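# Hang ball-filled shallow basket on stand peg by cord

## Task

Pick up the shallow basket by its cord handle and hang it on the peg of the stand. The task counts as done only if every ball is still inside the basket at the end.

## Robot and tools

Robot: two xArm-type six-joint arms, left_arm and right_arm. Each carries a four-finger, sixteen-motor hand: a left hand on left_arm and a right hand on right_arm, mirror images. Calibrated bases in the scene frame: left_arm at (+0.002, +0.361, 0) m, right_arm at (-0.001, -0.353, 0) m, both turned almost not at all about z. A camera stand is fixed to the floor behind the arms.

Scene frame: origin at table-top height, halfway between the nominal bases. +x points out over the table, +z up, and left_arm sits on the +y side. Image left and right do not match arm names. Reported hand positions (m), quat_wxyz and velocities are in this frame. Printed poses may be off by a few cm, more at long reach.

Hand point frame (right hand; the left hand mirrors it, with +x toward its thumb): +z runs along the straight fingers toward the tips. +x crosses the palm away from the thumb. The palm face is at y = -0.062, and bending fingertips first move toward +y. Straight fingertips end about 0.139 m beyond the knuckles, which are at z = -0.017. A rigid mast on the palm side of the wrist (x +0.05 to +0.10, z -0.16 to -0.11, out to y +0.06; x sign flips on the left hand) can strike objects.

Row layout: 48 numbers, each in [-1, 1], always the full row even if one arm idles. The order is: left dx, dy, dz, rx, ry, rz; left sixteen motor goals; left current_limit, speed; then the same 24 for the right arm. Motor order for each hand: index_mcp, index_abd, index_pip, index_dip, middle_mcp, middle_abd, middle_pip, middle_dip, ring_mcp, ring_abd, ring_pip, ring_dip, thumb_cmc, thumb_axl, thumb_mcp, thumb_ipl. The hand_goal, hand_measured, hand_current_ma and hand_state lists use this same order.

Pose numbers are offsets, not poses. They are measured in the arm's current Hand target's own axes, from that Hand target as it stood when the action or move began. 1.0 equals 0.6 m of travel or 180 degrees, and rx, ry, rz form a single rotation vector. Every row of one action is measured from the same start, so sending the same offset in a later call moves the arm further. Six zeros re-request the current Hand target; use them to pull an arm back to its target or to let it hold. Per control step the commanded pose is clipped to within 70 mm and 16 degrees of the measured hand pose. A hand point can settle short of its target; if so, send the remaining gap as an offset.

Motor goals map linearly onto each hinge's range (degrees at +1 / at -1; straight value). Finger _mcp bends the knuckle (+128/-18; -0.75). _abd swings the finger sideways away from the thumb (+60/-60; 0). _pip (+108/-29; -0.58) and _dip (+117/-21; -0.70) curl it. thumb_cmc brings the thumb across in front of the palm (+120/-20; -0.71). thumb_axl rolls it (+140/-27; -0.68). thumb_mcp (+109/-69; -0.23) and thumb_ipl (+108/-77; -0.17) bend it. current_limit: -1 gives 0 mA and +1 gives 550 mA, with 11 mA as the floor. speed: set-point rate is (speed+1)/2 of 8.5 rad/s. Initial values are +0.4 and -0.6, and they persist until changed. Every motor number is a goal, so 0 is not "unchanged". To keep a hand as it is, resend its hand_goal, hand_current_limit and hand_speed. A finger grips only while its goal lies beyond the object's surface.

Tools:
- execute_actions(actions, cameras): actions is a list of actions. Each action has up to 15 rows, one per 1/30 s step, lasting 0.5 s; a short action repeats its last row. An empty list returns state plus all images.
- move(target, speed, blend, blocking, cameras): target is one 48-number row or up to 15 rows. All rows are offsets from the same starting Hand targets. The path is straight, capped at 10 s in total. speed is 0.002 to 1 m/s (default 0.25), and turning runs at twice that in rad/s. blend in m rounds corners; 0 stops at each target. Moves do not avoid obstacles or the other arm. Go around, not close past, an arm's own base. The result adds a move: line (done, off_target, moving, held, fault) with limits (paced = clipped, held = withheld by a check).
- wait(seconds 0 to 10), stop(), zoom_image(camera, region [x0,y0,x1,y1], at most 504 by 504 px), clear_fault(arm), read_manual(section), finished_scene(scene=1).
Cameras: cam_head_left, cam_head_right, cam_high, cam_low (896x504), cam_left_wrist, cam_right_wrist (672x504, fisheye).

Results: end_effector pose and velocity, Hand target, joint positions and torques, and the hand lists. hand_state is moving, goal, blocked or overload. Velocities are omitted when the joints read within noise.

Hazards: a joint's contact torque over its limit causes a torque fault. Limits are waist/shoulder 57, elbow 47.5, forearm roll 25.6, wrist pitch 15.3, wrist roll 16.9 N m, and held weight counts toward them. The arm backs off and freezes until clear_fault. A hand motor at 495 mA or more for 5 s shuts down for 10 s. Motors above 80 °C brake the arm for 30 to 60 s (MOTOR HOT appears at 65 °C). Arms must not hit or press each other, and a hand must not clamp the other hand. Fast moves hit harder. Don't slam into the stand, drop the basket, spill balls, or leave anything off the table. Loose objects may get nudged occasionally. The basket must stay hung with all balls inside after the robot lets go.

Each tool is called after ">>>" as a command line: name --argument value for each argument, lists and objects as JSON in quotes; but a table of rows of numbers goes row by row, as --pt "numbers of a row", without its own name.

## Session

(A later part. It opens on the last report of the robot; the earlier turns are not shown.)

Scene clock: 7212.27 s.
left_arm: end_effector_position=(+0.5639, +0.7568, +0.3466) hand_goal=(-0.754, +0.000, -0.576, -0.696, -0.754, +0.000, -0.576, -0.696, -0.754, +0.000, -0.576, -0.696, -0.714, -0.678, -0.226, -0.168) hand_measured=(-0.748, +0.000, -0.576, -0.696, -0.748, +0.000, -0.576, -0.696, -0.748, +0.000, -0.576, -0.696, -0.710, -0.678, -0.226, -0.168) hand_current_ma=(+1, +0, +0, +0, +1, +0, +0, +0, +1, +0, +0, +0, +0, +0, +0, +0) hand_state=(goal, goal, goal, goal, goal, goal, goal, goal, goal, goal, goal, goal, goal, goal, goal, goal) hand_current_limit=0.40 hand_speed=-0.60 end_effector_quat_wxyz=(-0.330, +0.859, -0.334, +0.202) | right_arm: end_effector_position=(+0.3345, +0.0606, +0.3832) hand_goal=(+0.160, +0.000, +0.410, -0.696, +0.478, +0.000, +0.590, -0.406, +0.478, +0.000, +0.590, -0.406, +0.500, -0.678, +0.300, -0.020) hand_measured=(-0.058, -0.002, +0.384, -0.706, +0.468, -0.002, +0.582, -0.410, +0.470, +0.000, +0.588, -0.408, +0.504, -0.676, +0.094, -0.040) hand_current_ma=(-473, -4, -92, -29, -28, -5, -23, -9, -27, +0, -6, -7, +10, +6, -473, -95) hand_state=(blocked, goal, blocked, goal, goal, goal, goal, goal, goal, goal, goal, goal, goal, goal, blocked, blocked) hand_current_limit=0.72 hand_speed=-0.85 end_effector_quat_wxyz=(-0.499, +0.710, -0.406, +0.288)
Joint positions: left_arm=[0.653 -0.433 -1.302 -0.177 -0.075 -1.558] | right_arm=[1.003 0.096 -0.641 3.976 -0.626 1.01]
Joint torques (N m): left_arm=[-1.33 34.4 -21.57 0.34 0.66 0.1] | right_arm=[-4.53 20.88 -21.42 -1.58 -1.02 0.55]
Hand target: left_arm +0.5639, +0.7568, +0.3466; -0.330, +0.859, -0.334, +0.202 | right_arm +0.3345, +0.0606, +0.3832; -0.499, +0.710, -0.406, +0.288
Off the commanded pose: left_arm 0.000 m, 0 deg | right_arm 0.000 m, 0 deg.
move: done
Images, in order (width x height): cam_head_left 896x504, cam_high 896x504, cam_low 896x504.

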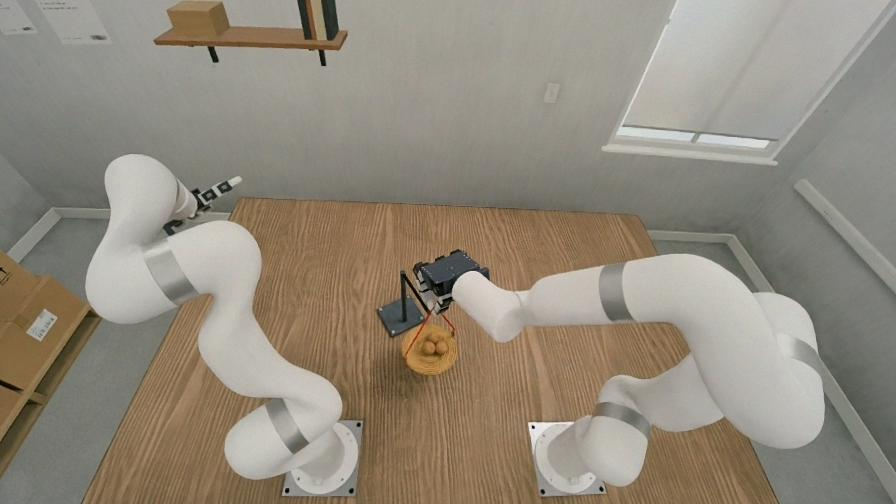

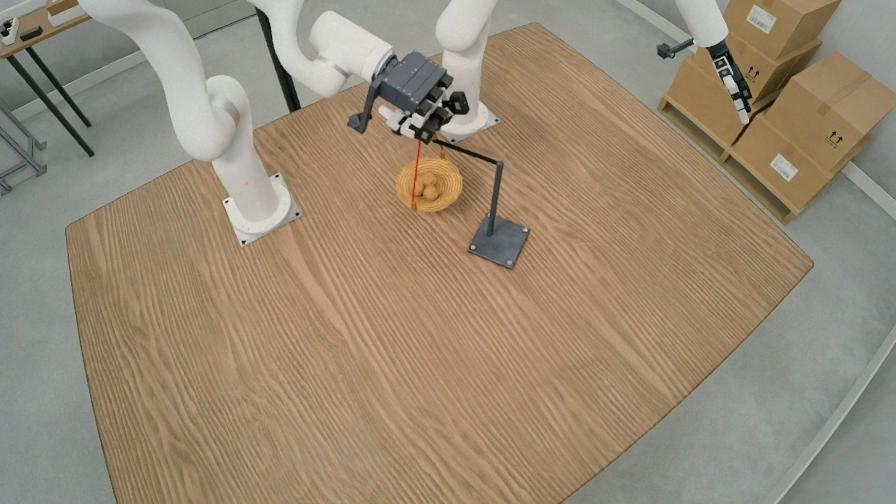

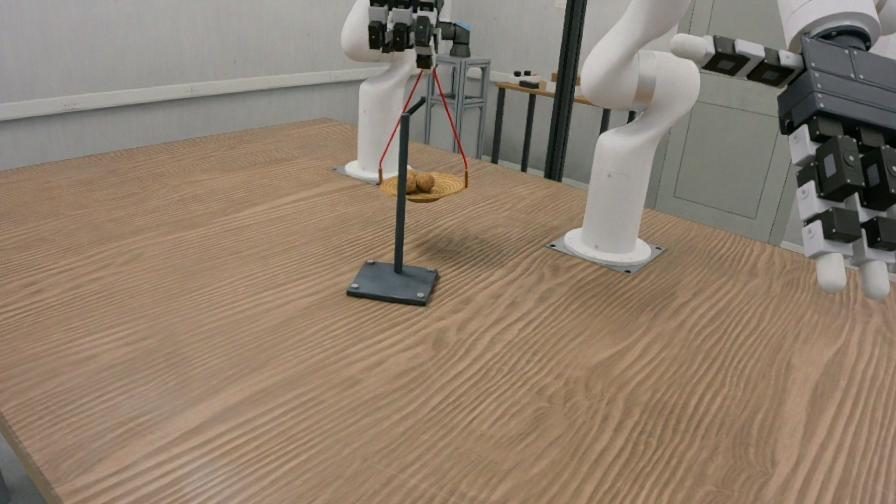

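>>> move --target '[0,0,0,0,0,0,-0.754,0,-0.576,-0.696,-0.754,0,-0.576,-0.696,-0.754,0,-0.576,-0.696,-0.714,-0.678,-0.226,-0.168,0.4,-0.6, 0.0013,-0.0325,0.0893,0,0,0,0.16,0,0.41,-0.696,0.479,0,0.591,-0.406,0.479,0,0.591,-0.406,0.5,-0.678,0.3,-0.02,0.72,-0.85]' --speed 0.03 --cameras '["cam_low","cam_high","cam_head_left"]'

>>> zoom_image --camera "cam_low" --region '[340, 40, 480, 200]'

>>> zoom_image --camera "cam_high" --region '[380, 80, 520, 220]'

>>> zoom_image --camera "cam_head_left" --region '[370, 250, 510, 400]'

Scene clock: 7245.67 s.
left_arm: end_effector_position=(+0.5639, +0.7568, +0.3466) hand_goal=(-0.754, +0.000, -0.576, -0.696, -0.754, +0.000, -0.576, -0.696, -0.754, +0.000, -0.576, -0.696, -0.714, -0.678, -0.226, -0.168) hand_measured=(-0.748, +0.000, -0.576, -0.696, -0.748, +0.000, -0.576, -0.696, -0.748, +0.000, -0.576, -0.696, -0.710, -0.678, -0.226, -0.168) hand_current_ma=(+1, +0, +0, +0, +1, +0, +0, +0, +1, +0, +0, +0, +0, +0, +0, +0) hand_state=(goal, goal, goal, goal, goal, goal, goal, goal, goal, goal, goal, goal, goal, goal, goal, goal) hand_current_limit=0.40 hand_speed=-0.60 end_effector_quat_wxyz=(-0.330, +0.859, -0.334, +0.202) | right_arm: end_effector_position=(+0.3841, +0.0888, +0.3836) hand_goal=(+0.160, +0.000, +0.410, -0.696, +0.478, +0.000, +0.590, -0.406, +0.478, +0.000, +0.590, -0.406, +0.500, -0.678, +0.300, -0.020) hand_measured=(-0.058, -0.002, +0.384, -0.706, +0.468, -0.002, +0.582, -0.410, +0.470, +0.000, +0.588, -0.408, +0.504, -0.676, +0.094, -0.040) hand_current_ma=(-473, -4, -92, -29, -28, -5, -23, -9, -27, +0, -6, -7, +10, +6, -473, -95) hand_state=(blocked, goal, blocked, goal, goal, goal, goal, goal, goal, goal, goal, goal, goal, goal, blocked, blocked) hand_current_limit=0.72 hand_speed=-0.85 end_effector_quat_wxyz=(-0.499, +0.710, -0.406, +0.288)
Joint positions: left_arm=[0.653 -0.433 -1.302 -0.177 -0.075 -1.558] | right_arm=[0.938 -0.037 -0.771 3.88 -0.597 1.068]
Joint torques (N m): left_arm=[-1.29 34.96 -21.91 0.25 0.63 0.02] | right_arm=[-4.07 27.47 -21.34 -1.59 -1.1 0.51]
Hand target: left_arm +0.5639, +0.7568, +0.3466; -0.330, +0.859, -0.334, +0.202 | right_arm +0.3841, +0.0888, +0.3836; -0.499, +0.710, -0.406, +0.288
Off the commanded pose: left_arm 0.000 m, 0 deg | right_arm 0.000 m, 0 deg.
move: done
Images, in order (width x height): cam_head_left 896x504, cam_high 896x504, cam_low 896x504.

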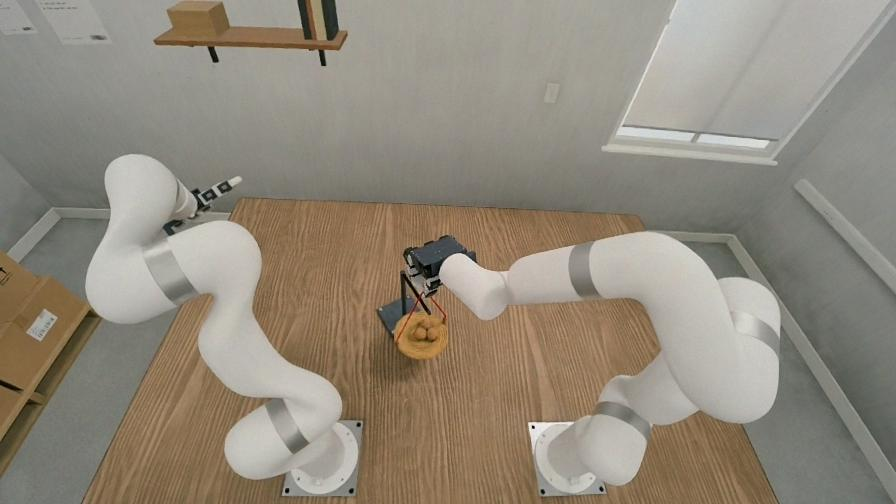

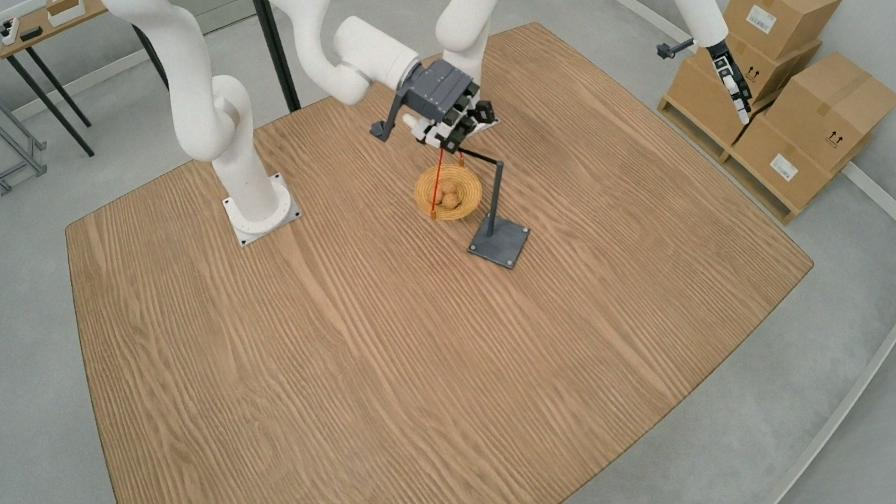

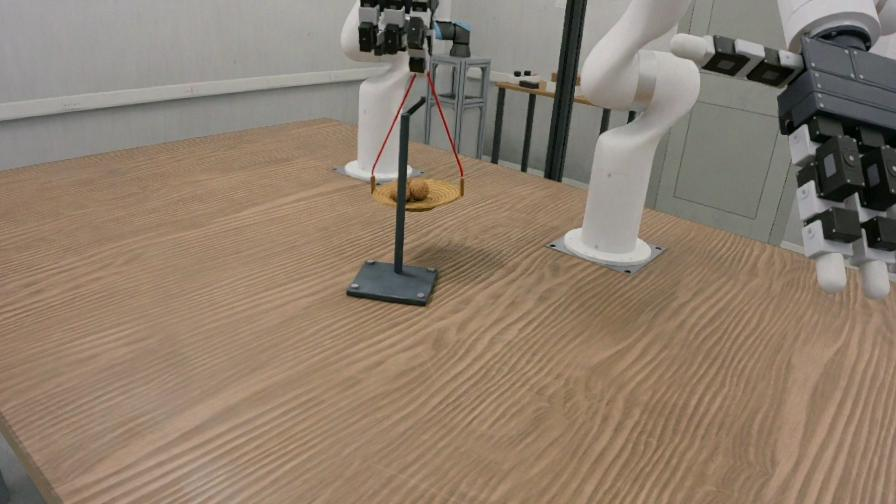

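Scaled by 3.150.

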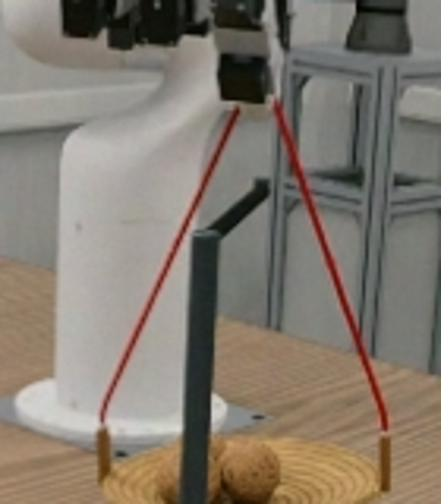

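Scaled by 3.600.

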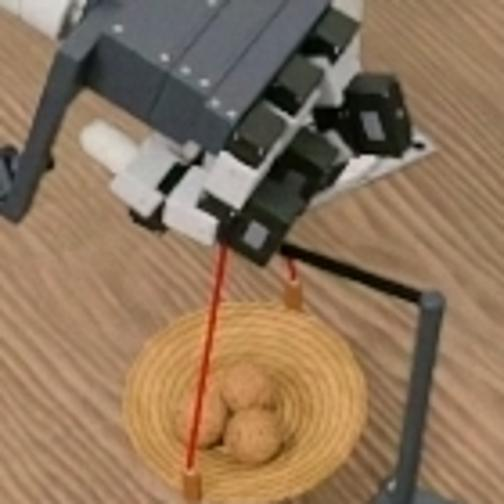

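Scaled by 3.360.

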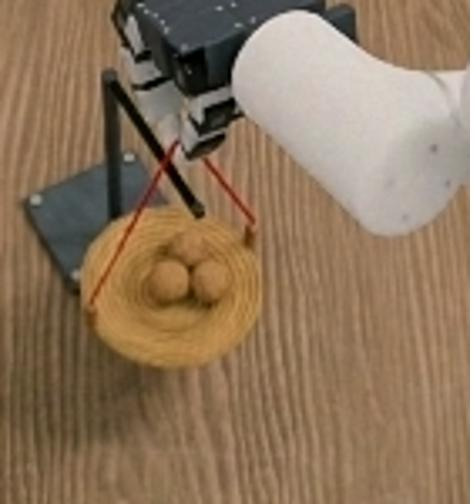

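>>> move --target '[0,0,0,0,0,0,-0.754,0,-0.576,-0.696,-0.754,0,-0.576,-0.696,-0.754,0,-0.576,-0.696,-0.714,-0.678,-0.226,-0.168,0.4,-0.6, 0.0083,0.0423,0.0154,0,0,0,0.16,0,0.41,-0.696,0.479,0,0.591,-0.406,0.479,0,0.591,-0.406,0.5,-0.678,0.3,-0.02,0.72,-0.85]' --speed 0.03 --cameras '["cam_low","cam_high","cam_head_left","cam_right_wrist"]'

>>> zoom_image --camera "cam_low" --region '[370, 60, 450, 140]'

>>> zoom_image --camera "cam_head_left" --region '[380, 240, 480, 340]'

>>> zoom_image --camera "cam_right_wrist" --region '[420, 0, 672, 168]'

Scene clock: 7274.60 s.
left_arm: end_effector_position=(+0.5639, +0.7568, +0.3466) hand_goal=(-0.754, +0.000, -0.576, -0.696, -0.754, +0.000, -0.576, -0.696, -0.754, +0.000, -0.576, -0.696, -0.714, -0.678, -0.226, -0.168) hand_measured=(-0.748, +0.000, -0.576, -0.696, -0.748, +0.000, -0.576, -0.696, -0.748, +0.000, -0.576, -0.696, -0.710, -0.678, -0.226, -0.168) hand_current_ma=(+1, +0, +0, +0, +1, +0, +0, +0, +1, +0, +0, +0, +0, +0, +0, +0) hand_state=(goal, goal, goal, goal, goal, goal, goal, goal, goal, goal, goal, goal, goal, goal, goal, goal) hand_current_limit=0.40 hand_speed=-0.60 end_effector_quat_wxyz=(-0.330, +0.859, -0.334, +0.202) | right_arm: end_effector_position=(+0.3868, +0.0845, +0.3566) hand_goal=(+0.160, +0.000, +0.410, -0.696, +0.478, +0.000, +0.590, -0.406, +0.478, +0.000, +0.590, -0.406, +0.500, -0.678, +0.300, -0.020) hand_measured=(-0.058, -0.002, +0.384, -0.706, +0.468, -0.002, +0.582, -0.410, +0.470, +0.000, +0.588, -0.408, +0.504, -0.676, +0.094, -0.040) hand_current_ma=(-473, -4, -92, -29, -28, -5, -23, -9, -27, +0, -6, -7, +10, +6, -473, -95) hand_state=(blocked, goal, blocked, goal, goal, goal, goal, goal, goal, goal, goal, goal, goal, goal, blocked, blocked) hand_current_limit=0.72 hand_speed=-0.85 end_effector_quat_wxyz=(-0.499, +0.710, -0.406, +0.288)
Joint positions: left_arm=[0.653 -0.433 -1.302 -0.177 -0.075 -1.558] | right_arm=[0.926 -0.072 -0.738 3.803 -0.644 1.152]
Joint torques (N m): left_arm=[-1.67 34.76 -21.63 0.5 0.68 0.07] | right_arm=[-3.74 28.18 -19.1 -1.71 -2.38 0.44]
Hand target: left_arm +0.5639, +0.7568, +0.3466; -0.330, +0.859, -0.334, +0.202 | right_arm +0.3868, +0.0845, +0.3566; -0.499, +0.710, -0.406, +0.288
Off the commanded pose: left_arm 0.000 m, 0 deg | right_arm 0.000 m, 0 deg.
move: done
Images, in order (width x height): cam_head_left 896x504, cam_high 896x504, cam_low 896x504, cam_right_wrist 672x504.

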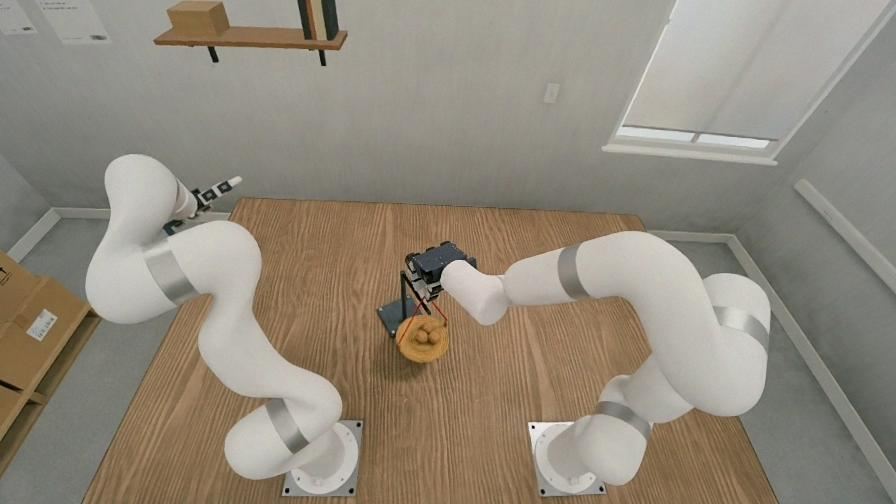

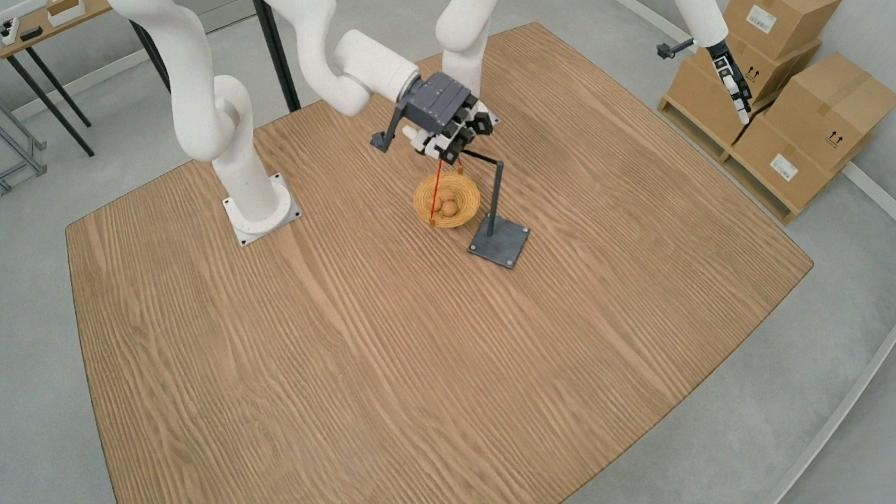

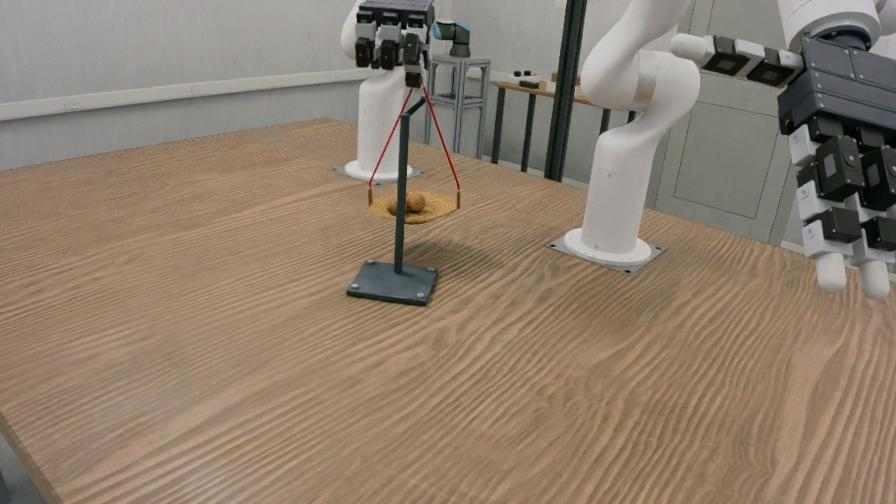

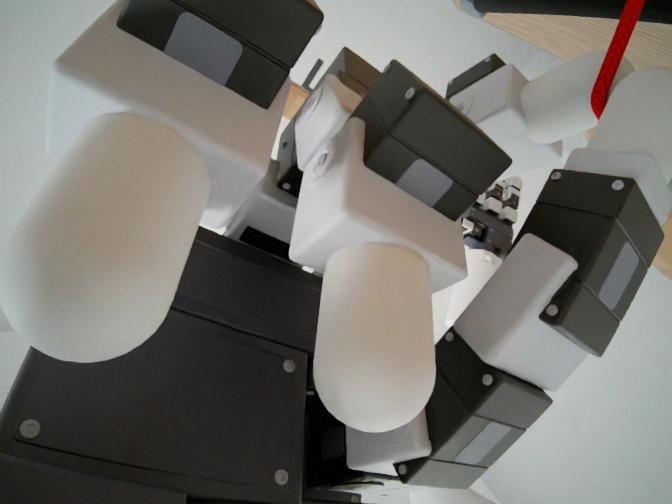

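Scaled by 6.300.

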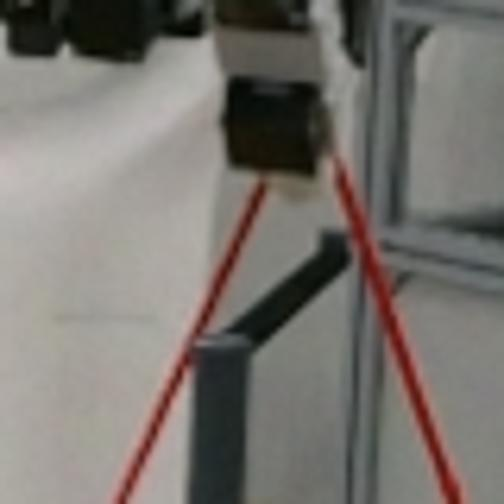

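Scaled by 5.040.

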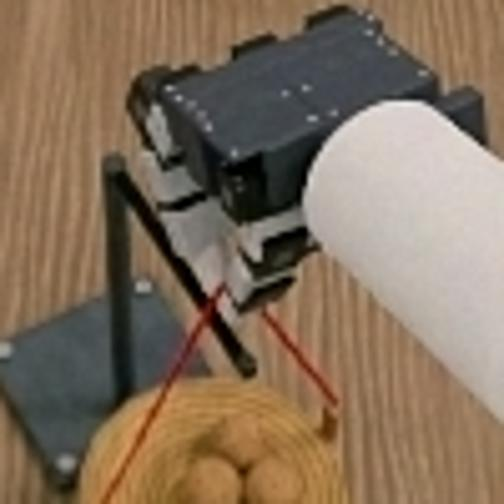

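Scaled by 2.000 from the camera's 672x504 image, which has a finer 960x720 frame.

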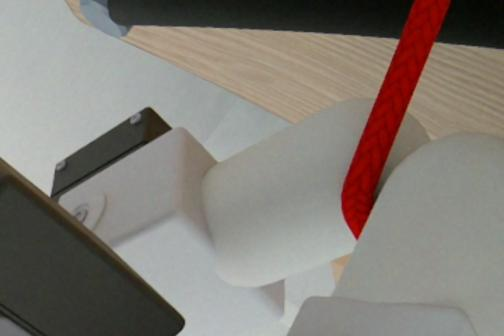

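>>> move --target '[0,0,0,0,0,0,-0.754,0,-0.576,-0.696,-0.754,0,-0.576,-0.696,-0.754,0,-0.576,-0.696,-0.714,-0.678,-0.226,-0.168,0.4,-0.6, 0,0.0157,0.0057,0,0,0,0.16,0,0.41,-0.696,0.479,0,0.591,-0.406,0.479,0,0.591,-0.406,0.5,-0.678,0.3,-0.02,0.72,-0.85]' --speed 0.02 --cameras '["cam_low","cam_right_wrist"]'

>>> zoom_image --camera "cam_low" --region '[370, 60, 450, 140]'

>>> zoom_image --camera "cam_right_wrist" --region '[420, 0, 672, 168]'

Scene clock: 7295.43 s.
left_arm: end_effector_position=(+0.5639, +0.7568, +0.3466) hand_goal=(-0.754, +0.000, -0.576, -0.696, -0.754, +0.000, -0.576, -0.696, -0.754, +0.000, -0.576, -0.696, -0.714, -0.678, -0.226, -0.168) hand_measured=(-0.748, +0.000, -0.576, -0.696, -0.748, +0.000, -0.576, -0.696, -0.748, +0.000, -0.576, -0.696, -0.710, -0.678, -0.226, -0.168) hand_current_ma=(+1, +0, +0, +0, +1, +0, +0, +0, +1, +0, +0, +0, +0, +0, +0, +0) hand_state=(goal, goal, goal, goal, goal, goal, goal, goal, goal, goal, goal, goal, goal, goal, goal, goal) hand_current_limit=0.40 hand_speed=-0.60 end_effector_quat_wxyz=(-0.330, +0.859, -0.334, +0.202) | right_arm: end_effector_position=(+0.3869, +0.0845, +0.3466) hand_goal=(+0.160, +0.000, +0.410, -0.696, +0.478, +0.000, +0.590, -0.406, +0.478, +0.000, +0.590, -0.406, +0.500, -0.678, +0.300, -0.020) hand_measured=(-0.058, -0.002, +0.384, -0.706, +0.468, -0.002, +0.582, -0.410, +0.470, +0.000, +0.588, -0.408, +0.504, -0.676, +0.094, -0.040) hand_current_ma=(-473, -4, -92, -29, -28, -5, -23, -9, -27, +0, -6, -7, +10, +6, -473, -95) hand_state=(blocked, goal, blocked, goal, goal, goal, goal, goal, goal, goal, goal, goal, goal, goal, blocked, blocked) hand_current_limit=0.72 hand_speed=-0.85 end_effector_quat_wxyz=(-0.499, +0.710, -0.406, +0.288)
Joint positions: left_arm=[0.653 -0.433 -1.302 -0.177 -0.075 -1.558] | right_arm=[0.926 -0.088 -0.729 3.783 -0.664 1.178]
Joint torques (N m): left_arm=[-0.78 34.4 -21.83 0.12 0.65 0.07] | right_arm=[-3.76 28.74 -18.77 -1.67 -2.42 0.48]
Hand target: left_arm +0.5639, +0.7568, +0.3466; -0.330, +0.859, -0.334, +0.202 | right_arm +0.3869, +0.0845, +0.3466; -0.499, +0.710, -0.406, +0.288
Off the commanded pose: left_arm 0.000 m, 0 deg | right_arm 0.000 m, 0 deg.
move: done
Images, in order (width x height): cam_low 896x504, cam_right_wrist 672x504.

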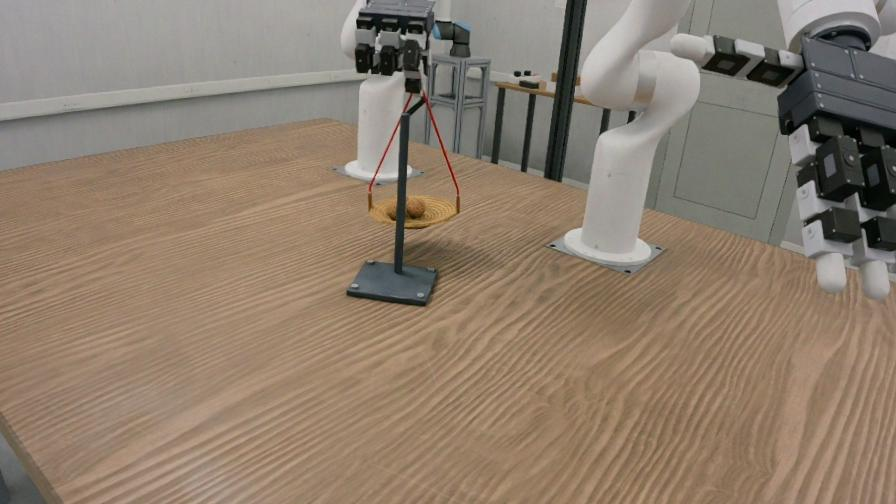

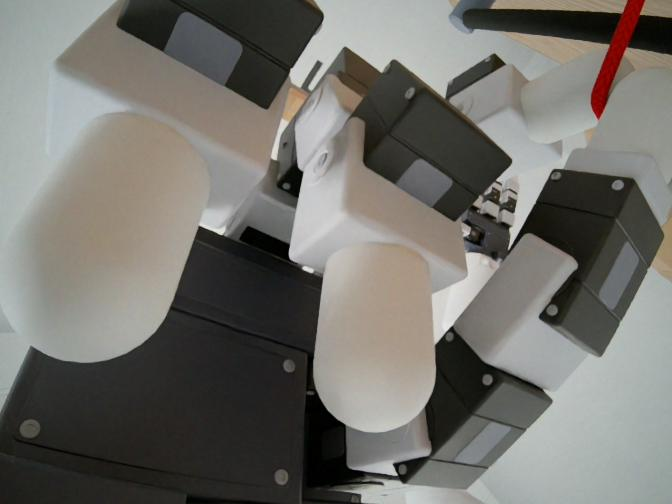

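Scaled by 6.300.

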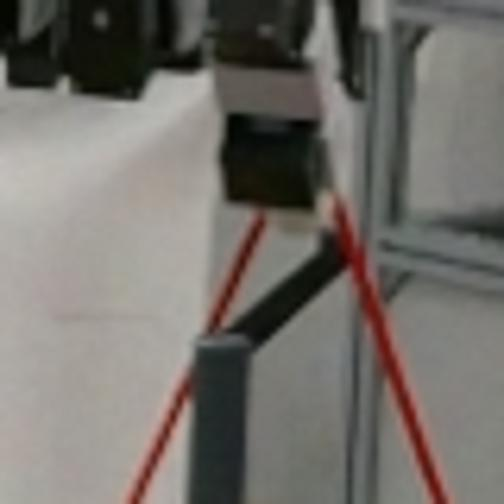

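Scaled by 2.000 from the camera's 672x504 image, which has a finer 960x720 frame.

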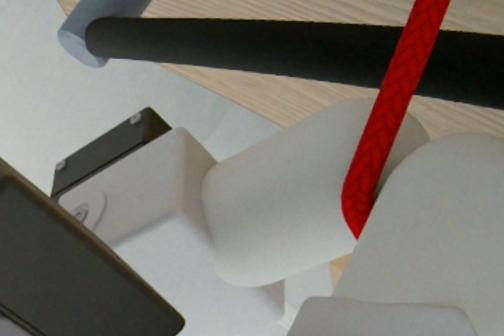

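>>> move --pt "0 0 0 0 0 0 -0.754 0 -0.576 -0.696 -0.754 0 -0.576 -0.696 -0.754 0 -0.576 -0.696 -0.714 -0.678 -0.226 -0.168 0.4 -0.6 0 0.0031 0.0011 0 0 0 -0.02 0 0.384 -0.706 0.479 0 0.591 -0.406 0.479 0 0.591 -0.406 0.5 -0.678 0.14 -0.04 0.4 -0.95" --pt "0 0 0 0 0 0 -0.754 0 -0.576 -0.696 -0.754 0 -0.576 -0.696 -0.754 0 -0.576 -0.696 -0.714 -0.678 -0.226 -0.168 0.4 -0.6 0 0.0031 0.0011 0 0 0 -0.13 0 0.384 -0.706 0.479 0 0.591 -0.406 0.479 0 0.591 -0.406 0.5 -0.678 0.02 -0.04 0.4 -0.95" --speed 0.02 --cameras '["cam_low","cam_right_wrist","cam_head_left"]'

>>> zoom_image --camera "cam_low" --region '[350, 60, 470, 240]'

>>> zoom_image --camera "cam_right_wrist" --region '[420, 0, 672, 168]'

Scene clock: 7314.60 s.
left_arm: end_effector_position=(+0.5639, +0.7568, +0.3466) hand_goal=(-0.754, +0.000, -0.576, -0.696, -0.754, +0.000, -0.576, -0.696, -0.754, +0.000, -0.576, -0.696, -0.714, -0.678, -0.226, -0.168) hand_measured=(-0.748, +0.000, -0.576, -0.696, -0.748, +0.000, -0.576, -0.696, -0.748, +0.000, -0.576, -0.696, -0.710, -0.678, -0.226, -0.168) hand_current_ma=(+1, +0, +0, +0, +1, +0, +0, +0, +1, +0, +0, +0, +0, +0, +0, +0) hand_state=(goal, goal, goal, goal, goal, goal, goal, goal, goal, goal, goal, goal, goal, goal, goal, goal) hand_current_limit=0.40 hand_speed=-0.60 end_effector_quat_wxyz=(-0.330, +0.859, -0.334, +0.202) | right_arm: end_effector_position=(+0.3869, +0.0845, +0.3446) hand_goal=(-0.130, +0.000, +0.384, -0.706, +0.478, +0.000, +0.590, -0.406, +0.478, +0.000, +0.590, -0.406, +0.500, -0.678, +0.020, -0.040) hand_measured=(-0.122, -0.002, +0.378, -0.710, +0.468, -0.002, +0.582, -0.410, +0.470, +0.000, +0.588, -0.408, +0.504, -0.676, +0.022, -0.042) hand_current_ma=(+25, -4, -17, -8, -28, -5, -23, -9, -27, +0, -6, -7, +10, +6, +5, -7) hand_state=(goal, goal, goal, goal, goal, goal, goal, goal, goal, goal, goal, goal, goal, goal, goal, goal) hand_current_limit=0.40 hand_speed=-0.95 end_effector_quat_wxyz=(-0.499, +0.710, -0.406, +0.288)
Joint positions: left_arm=[0.653 -0.433 -1.302 -0.177 -0.075 -1.558] | right_arm=[0.926 -0.092 -0.727 3.779 -0.668 1.182]
Joint torques (N m): left_arm=[-1.13 34.67 -21.53 0.08 0.67 0.05] | right_arm=[-3.42 28.09 -18.86 -1.74 -1.57 0.18]
Hand target: left_arm +0.5639, +0.7568, +0.3466; -0.330, +0.859, -0.334, +0.202 | right_arm +0.3869, +0.0845, +0.3446; -0.499, +0.710, -0.406, +0.288
Off the commanded pose: left_arm 0.000 m, 0 deg | right_arm 0.000 m, 0 deg.
move: done
Images, in order (width x height): cam_head_left 896x504, cam_low 896x504, cam_right_wrist 672x504.

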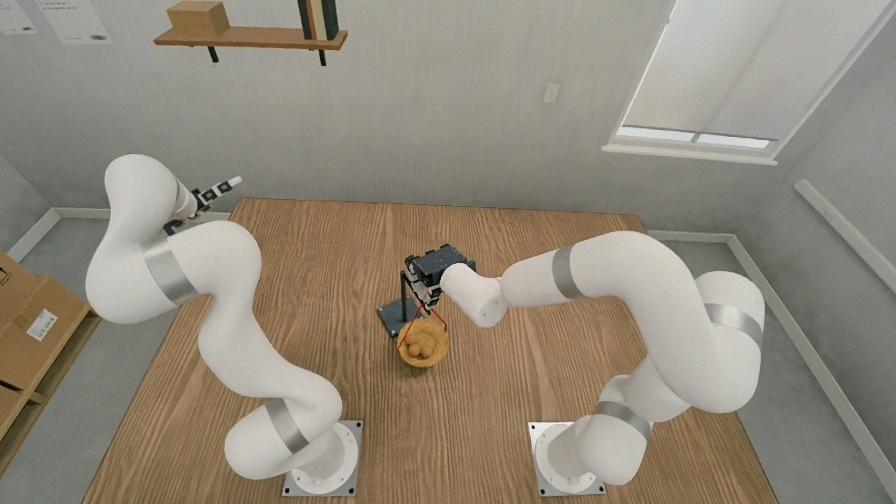

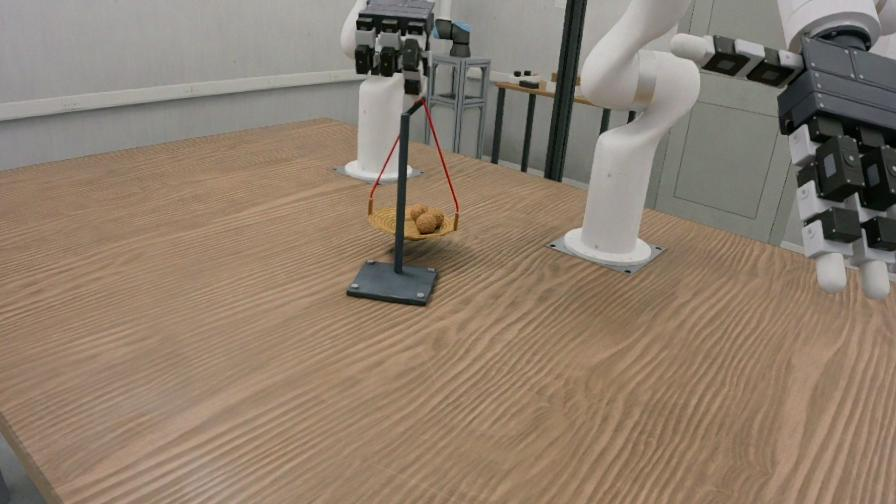

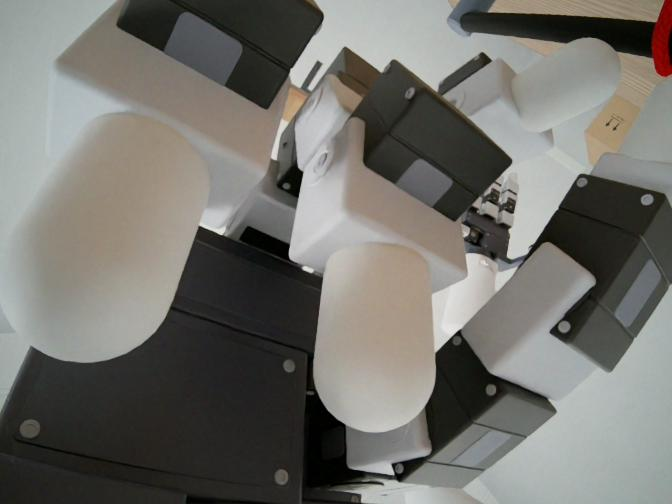

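Scaled by 2.800.

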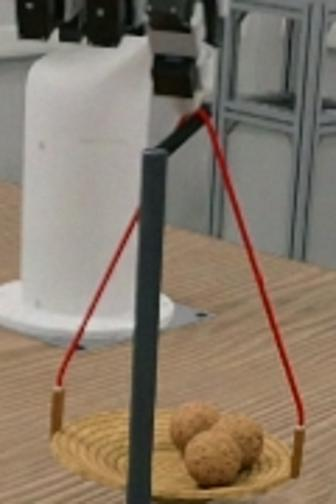

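Scaled by 2.000 from the camera's 672x504 image, which has a finer 960x720 frame.

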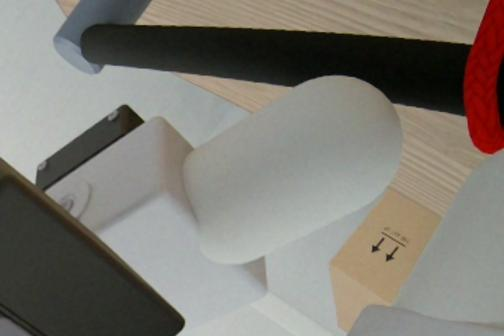

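>>> wait --seconds 1.5 --cameras '["cam_low","cam_high","cam_head_left"]'

>>> zoom_image --camera "cam_low" --region '[350, 70, 480, 250]'

>>> zoom_image --camera "cam_high" --region '[400, 110, 520, 240]'

>>> zoom_image --camera "cam_head_left" --region '[380, 260, 480, 380]'

Scene clock: 7331.83 s.
left_arm: end_effector_position=(+0.5639, +0.7568, +0.3466) hand_goal=(-0.754, +0.000, -0.576, -0.696, -0.754, +0.000, -0.576, -0.696, -0.754, +0.000, -0.576, -0.696, -0.714, -0.678, -0.226, -0.168) hand_measured=(-0.748, +0.000, -0.576, -0.696, -0.748, +0.000, -0.576, -0.696, -0.748, +0.000, -0.576, -0.696, -0.710, -0.678, -0.226, -0.168) hand_current_ma=(+1, +0, +0, +0, +1, +0, +0, +0, +1, +0, +0, +0, +0, +0, +0, +0) hand_state=(goal, goal, goal, goal, goal, goal, goal, goal, goal, goal, goal, goal, goal, goal, goal, goal) hand_current_limit=0.40 hand_speed=-0.60 end_effector_quat_wxyz=(-0.330, +0.859, -0.334, +0.202) | right_arm: end_effector_position=(+0.3869, +0.0845, +0.3446) hand_goal=(-0.130, +0.000, +0.384, -0.706, +0.478, +0.000, +0.590, -0.406, +0.478, +0.000, +0.590, -0.406, +0.500, -0.678, +0.020, -0.040) hand_measured=(-0.122, -0.002, +0.378, -0.710, +0.468, -0.002, +0.582, -0.410, +0.470, +0.000, +0.588, -0.408, +0.504, -0.676, +0.022, -0.042) hand_current_ma=(+25, -4, -17, -8, -28, -5, -23, -9, -27, +0, -6, -7, +10, +6, +5, -7) hand_state=(goal, goal, goal, goal, goal, goal, goal, goal, goal, goal, goal, goal, goal, goal, goal, goal) hand_current_limit=0.40 hand_speed=-0.95 end_effector_quat_wxyz=(-0.499, +0.710, -0.406, +0.288)
Joint positions: left_arm=[0.653 -0.433 -1.302 -0.177 -0.075 -1.558] | right_arm=[0.926 -0.092 -0.727 3.779 -0.668 1.182]
Joint torques (N m): left_arm=[-1.52 33.73 -21.62 0.2 0.63 0.08] | right_arm=[-1.78 28.99 -18.92 -0.83 -1.25 0.01]
Hand target: left_arm +0.5639, +0.7568, +0.3466; -0.330, +0.859, -0.334, +0.202 | right_arm +0.3869, +0.0845, +0.3446; -0.499, +0.710, -0.406, +0.288
Off the commanded pose: left_arm 0.000 m, 0 deg | right_arm 0.000 m, 0 deg.
wait: 1.50 s; at rest from the start
Images, in order (width x height): cam_head_left 896x504, cam_high 896x504, cam_low 896x504.

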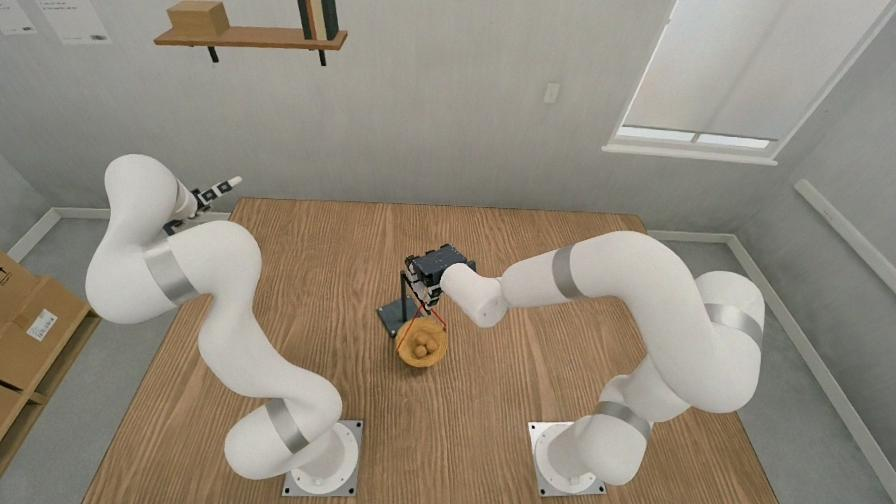

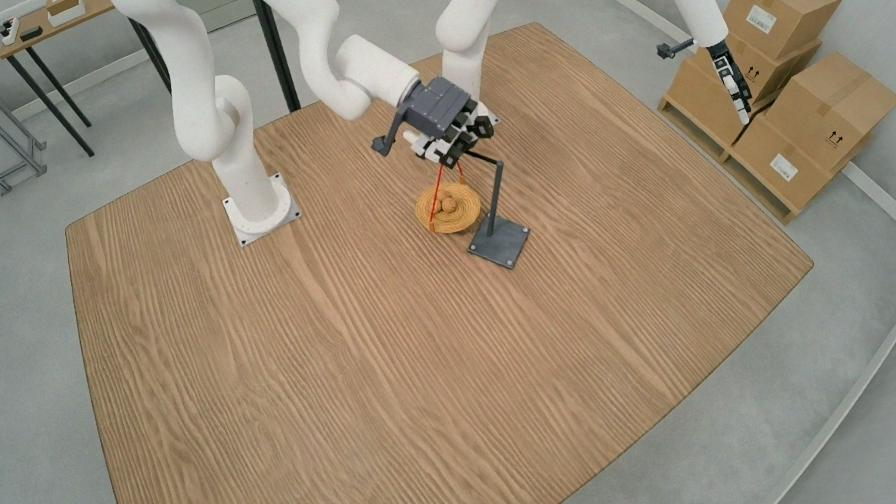

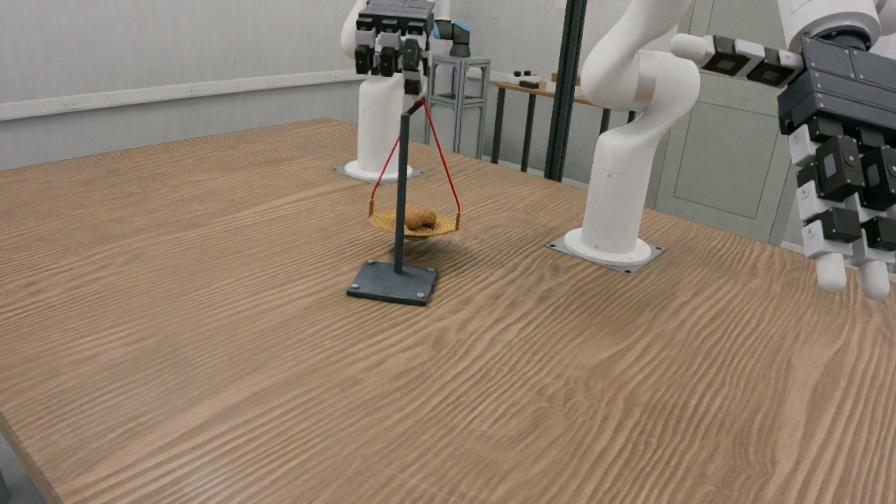

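Scaled by 2.800.

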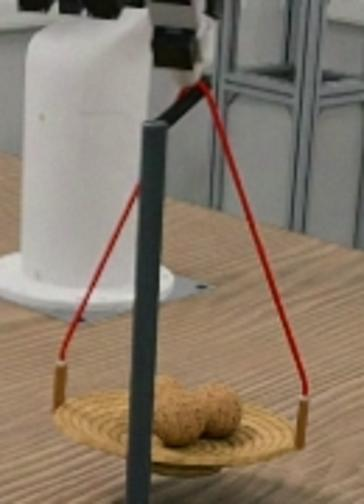

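Scaled by 3.877.

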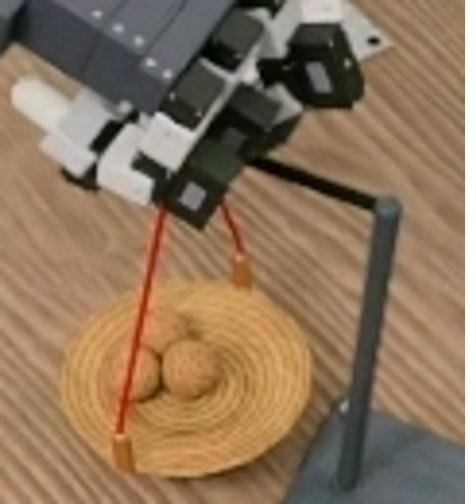

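Scaled by 4.200.

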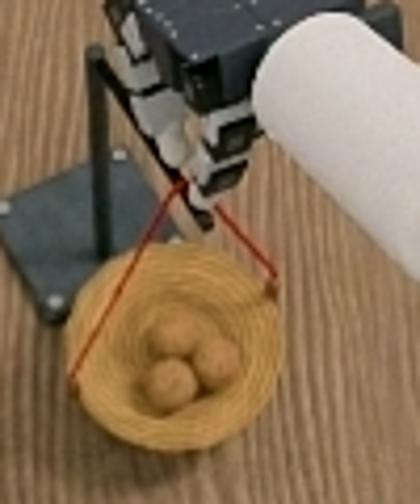

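>>> move --pt "0 0 0 0 0 0 -0.754 0 -0.576 -0.696 -0.754 0 -0.576 -0.696 -0.754 0 -0.576 -0.696 -0.714 -0.678 -0.226 -0.168 0.4 -0.6 0 -0.0063 -0.0023 0 0 0 -0.13 0 0.384 -0.706 0.479 0 0.591 -0.406 0.479 0 0.591 -0.406 0.5 -0.678 0.02 -0.04 0.4 -0.95" --pt "0 0 0 0 0 0 -0.754 0 -0.576 -0.696 -0.754 0 -0.576 -0.696 -0.754 0 -0.576 -0.696 -0.714 -0.678 -0.226 -0.168 0.4 -0.6 0 -0.0110 -0.0040 0 0 0 -0.22 0 0.384 -0.706 0.479 0 0.591 -0.406 0.479 0 0.591 -0.406 0.5 -0.678 -0.06 -0.04 0.4 -0.9" --pt "0 0 0 0 0 0 -0.754 0 -0.576 -0.696 -0.754 0 -0.576 -0.696 -0.754 0 -0.576 -0.696 -0.714 -0.678 -0.226 -0.168 0.4 -0.6 0 -0.0627 -0.0228 0 0 0 -0.22 0 0.384 -0.706 0.479 0 0.591 -0.406 0.479 0 0.591 -0.406 0.5 -0.678 -0.06 -0.04 0.4 -0.9" --speed 0.02 --cameras '["cam_low","cam_right_wrist","cam_head_left"]'

>>> zoom_image --camera "cam_low" --region '[350, 60, 480, 240]'

>>> zoom_image --camera "cam_head_left" --region '[380, 260, 480, 380]'

Scene clock: 7355.67 s.
left_arm: end_effector_position=(+0.5639, +0.7568, +0.3466) hand_goal=(-0.754, +0.000, -0.576, -0.696, -0.754, +0.000, -0.576, -0.696, -0.754, +0.000, -0.576, -0.696, -0.714, -0.678, -0.226, -0.168) hand_measured=(-0.748, +0.000, -0.576, -0.696, -0.748, +0.000, -0.576, -0.696, -0.748, +0.000, -0.576, -0.696, -0.710, -0.678, -0.226, -0.168) hand_current_ma=(+1, +0, +0, +0, +1, +0, +0, +0, +1, +0, +0, +0, +0, +0, +0, +0) hand_state=(goal, goal, goal, goal, goal, goal, goal, goal, goal, goal, goal, goal, goal, goal, goal, goal) hand_current_limit=0.40 hand_speed=-0.60 end_effector_quat_wxyz=(-0.330, +0.859, -0.334, +0.202) | right_arm: end_effector_position=(+0.3866, +0.0845, +0.3846) hand_goal=(-0.220, +0.000, +0.384, -0.706, +0.478, +0.000, +0.590, -0.406, +0.478, +0.000, +0.590, -0.406, +0.500, -0.678, -0.060, -0.040) hand_measured=(-0.210, -0.002, +0.378, -0.710, +0.468, -0.002, +0.582, -0.410, +0.470, +0.000, +0.588, -0.408, +0.504, -0.676, -0.058, -0.042) hand_current_ma=(+32, -4, -15, -8, -28, -5, -23, -9, -27, +0, -6, -7, +10, +6, +7, -7) hand_state=(goal, goal, goal, goal, goal, goal, goal, goal, goal, goal, goal, goal, goal, goal, goal, goal) hand_current_limit=0.40 hand_speed=-0.90 end_effector_quat_wxyz=(-0.499, +0.710, -0.406, +0.288)
Joint positions: left_arm=[0.653 -0.433 -1.302 -0.177 -0.075 -1.558] | right_arm=[0.927 -0.031 -0.767 3.866 -0.59 1.075]
Joint torques (N m): left_arm=[-1.21 34.98 -21.71 0.17 0.64 0.1] | right_arm=[3.16 32.1 -20.78 -0.14 -0.91 -0.34]
Hand target: left_arm +0.5639, +0.7568, +0.3466; -0.330, +0.859, -0.334, +0.202 | right_arm +0.3866, +0.0845, +0.3846; -0.499, +0.710, -0.406, +0.288
Off the commanded pose: left_arm 0.000 m, 0 deg | right_arm 0.000 m, 0 deg.
move: done
Images, in order (width x height): cam_head_left 896x504, cam_low 896x504, cam_right_wrist 672x504.

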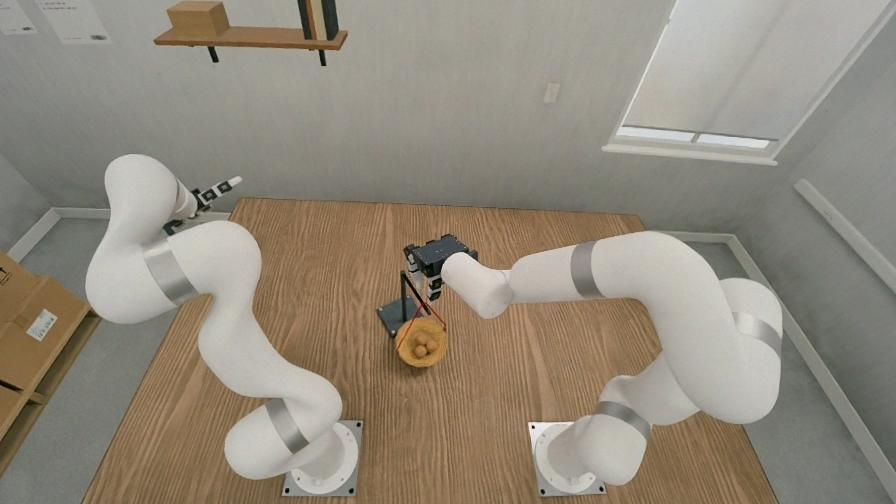

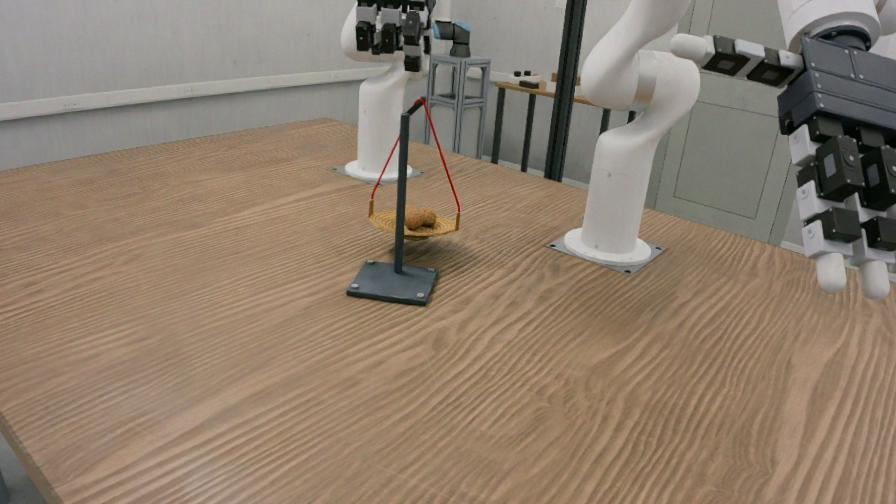

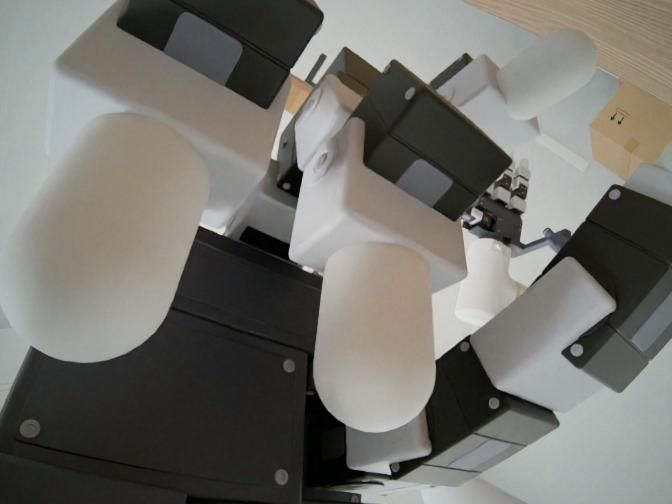

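Scaled by 2.800.

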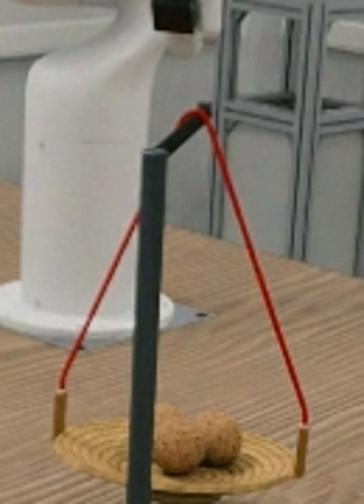

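Scaled by 4.200.

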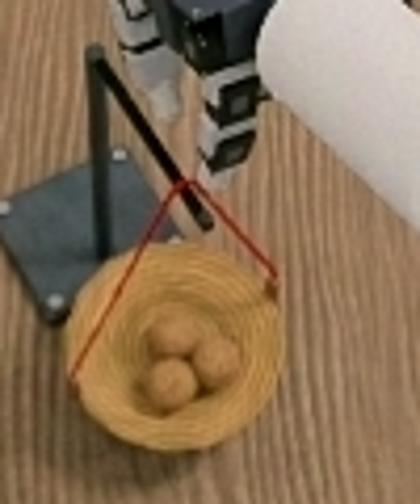

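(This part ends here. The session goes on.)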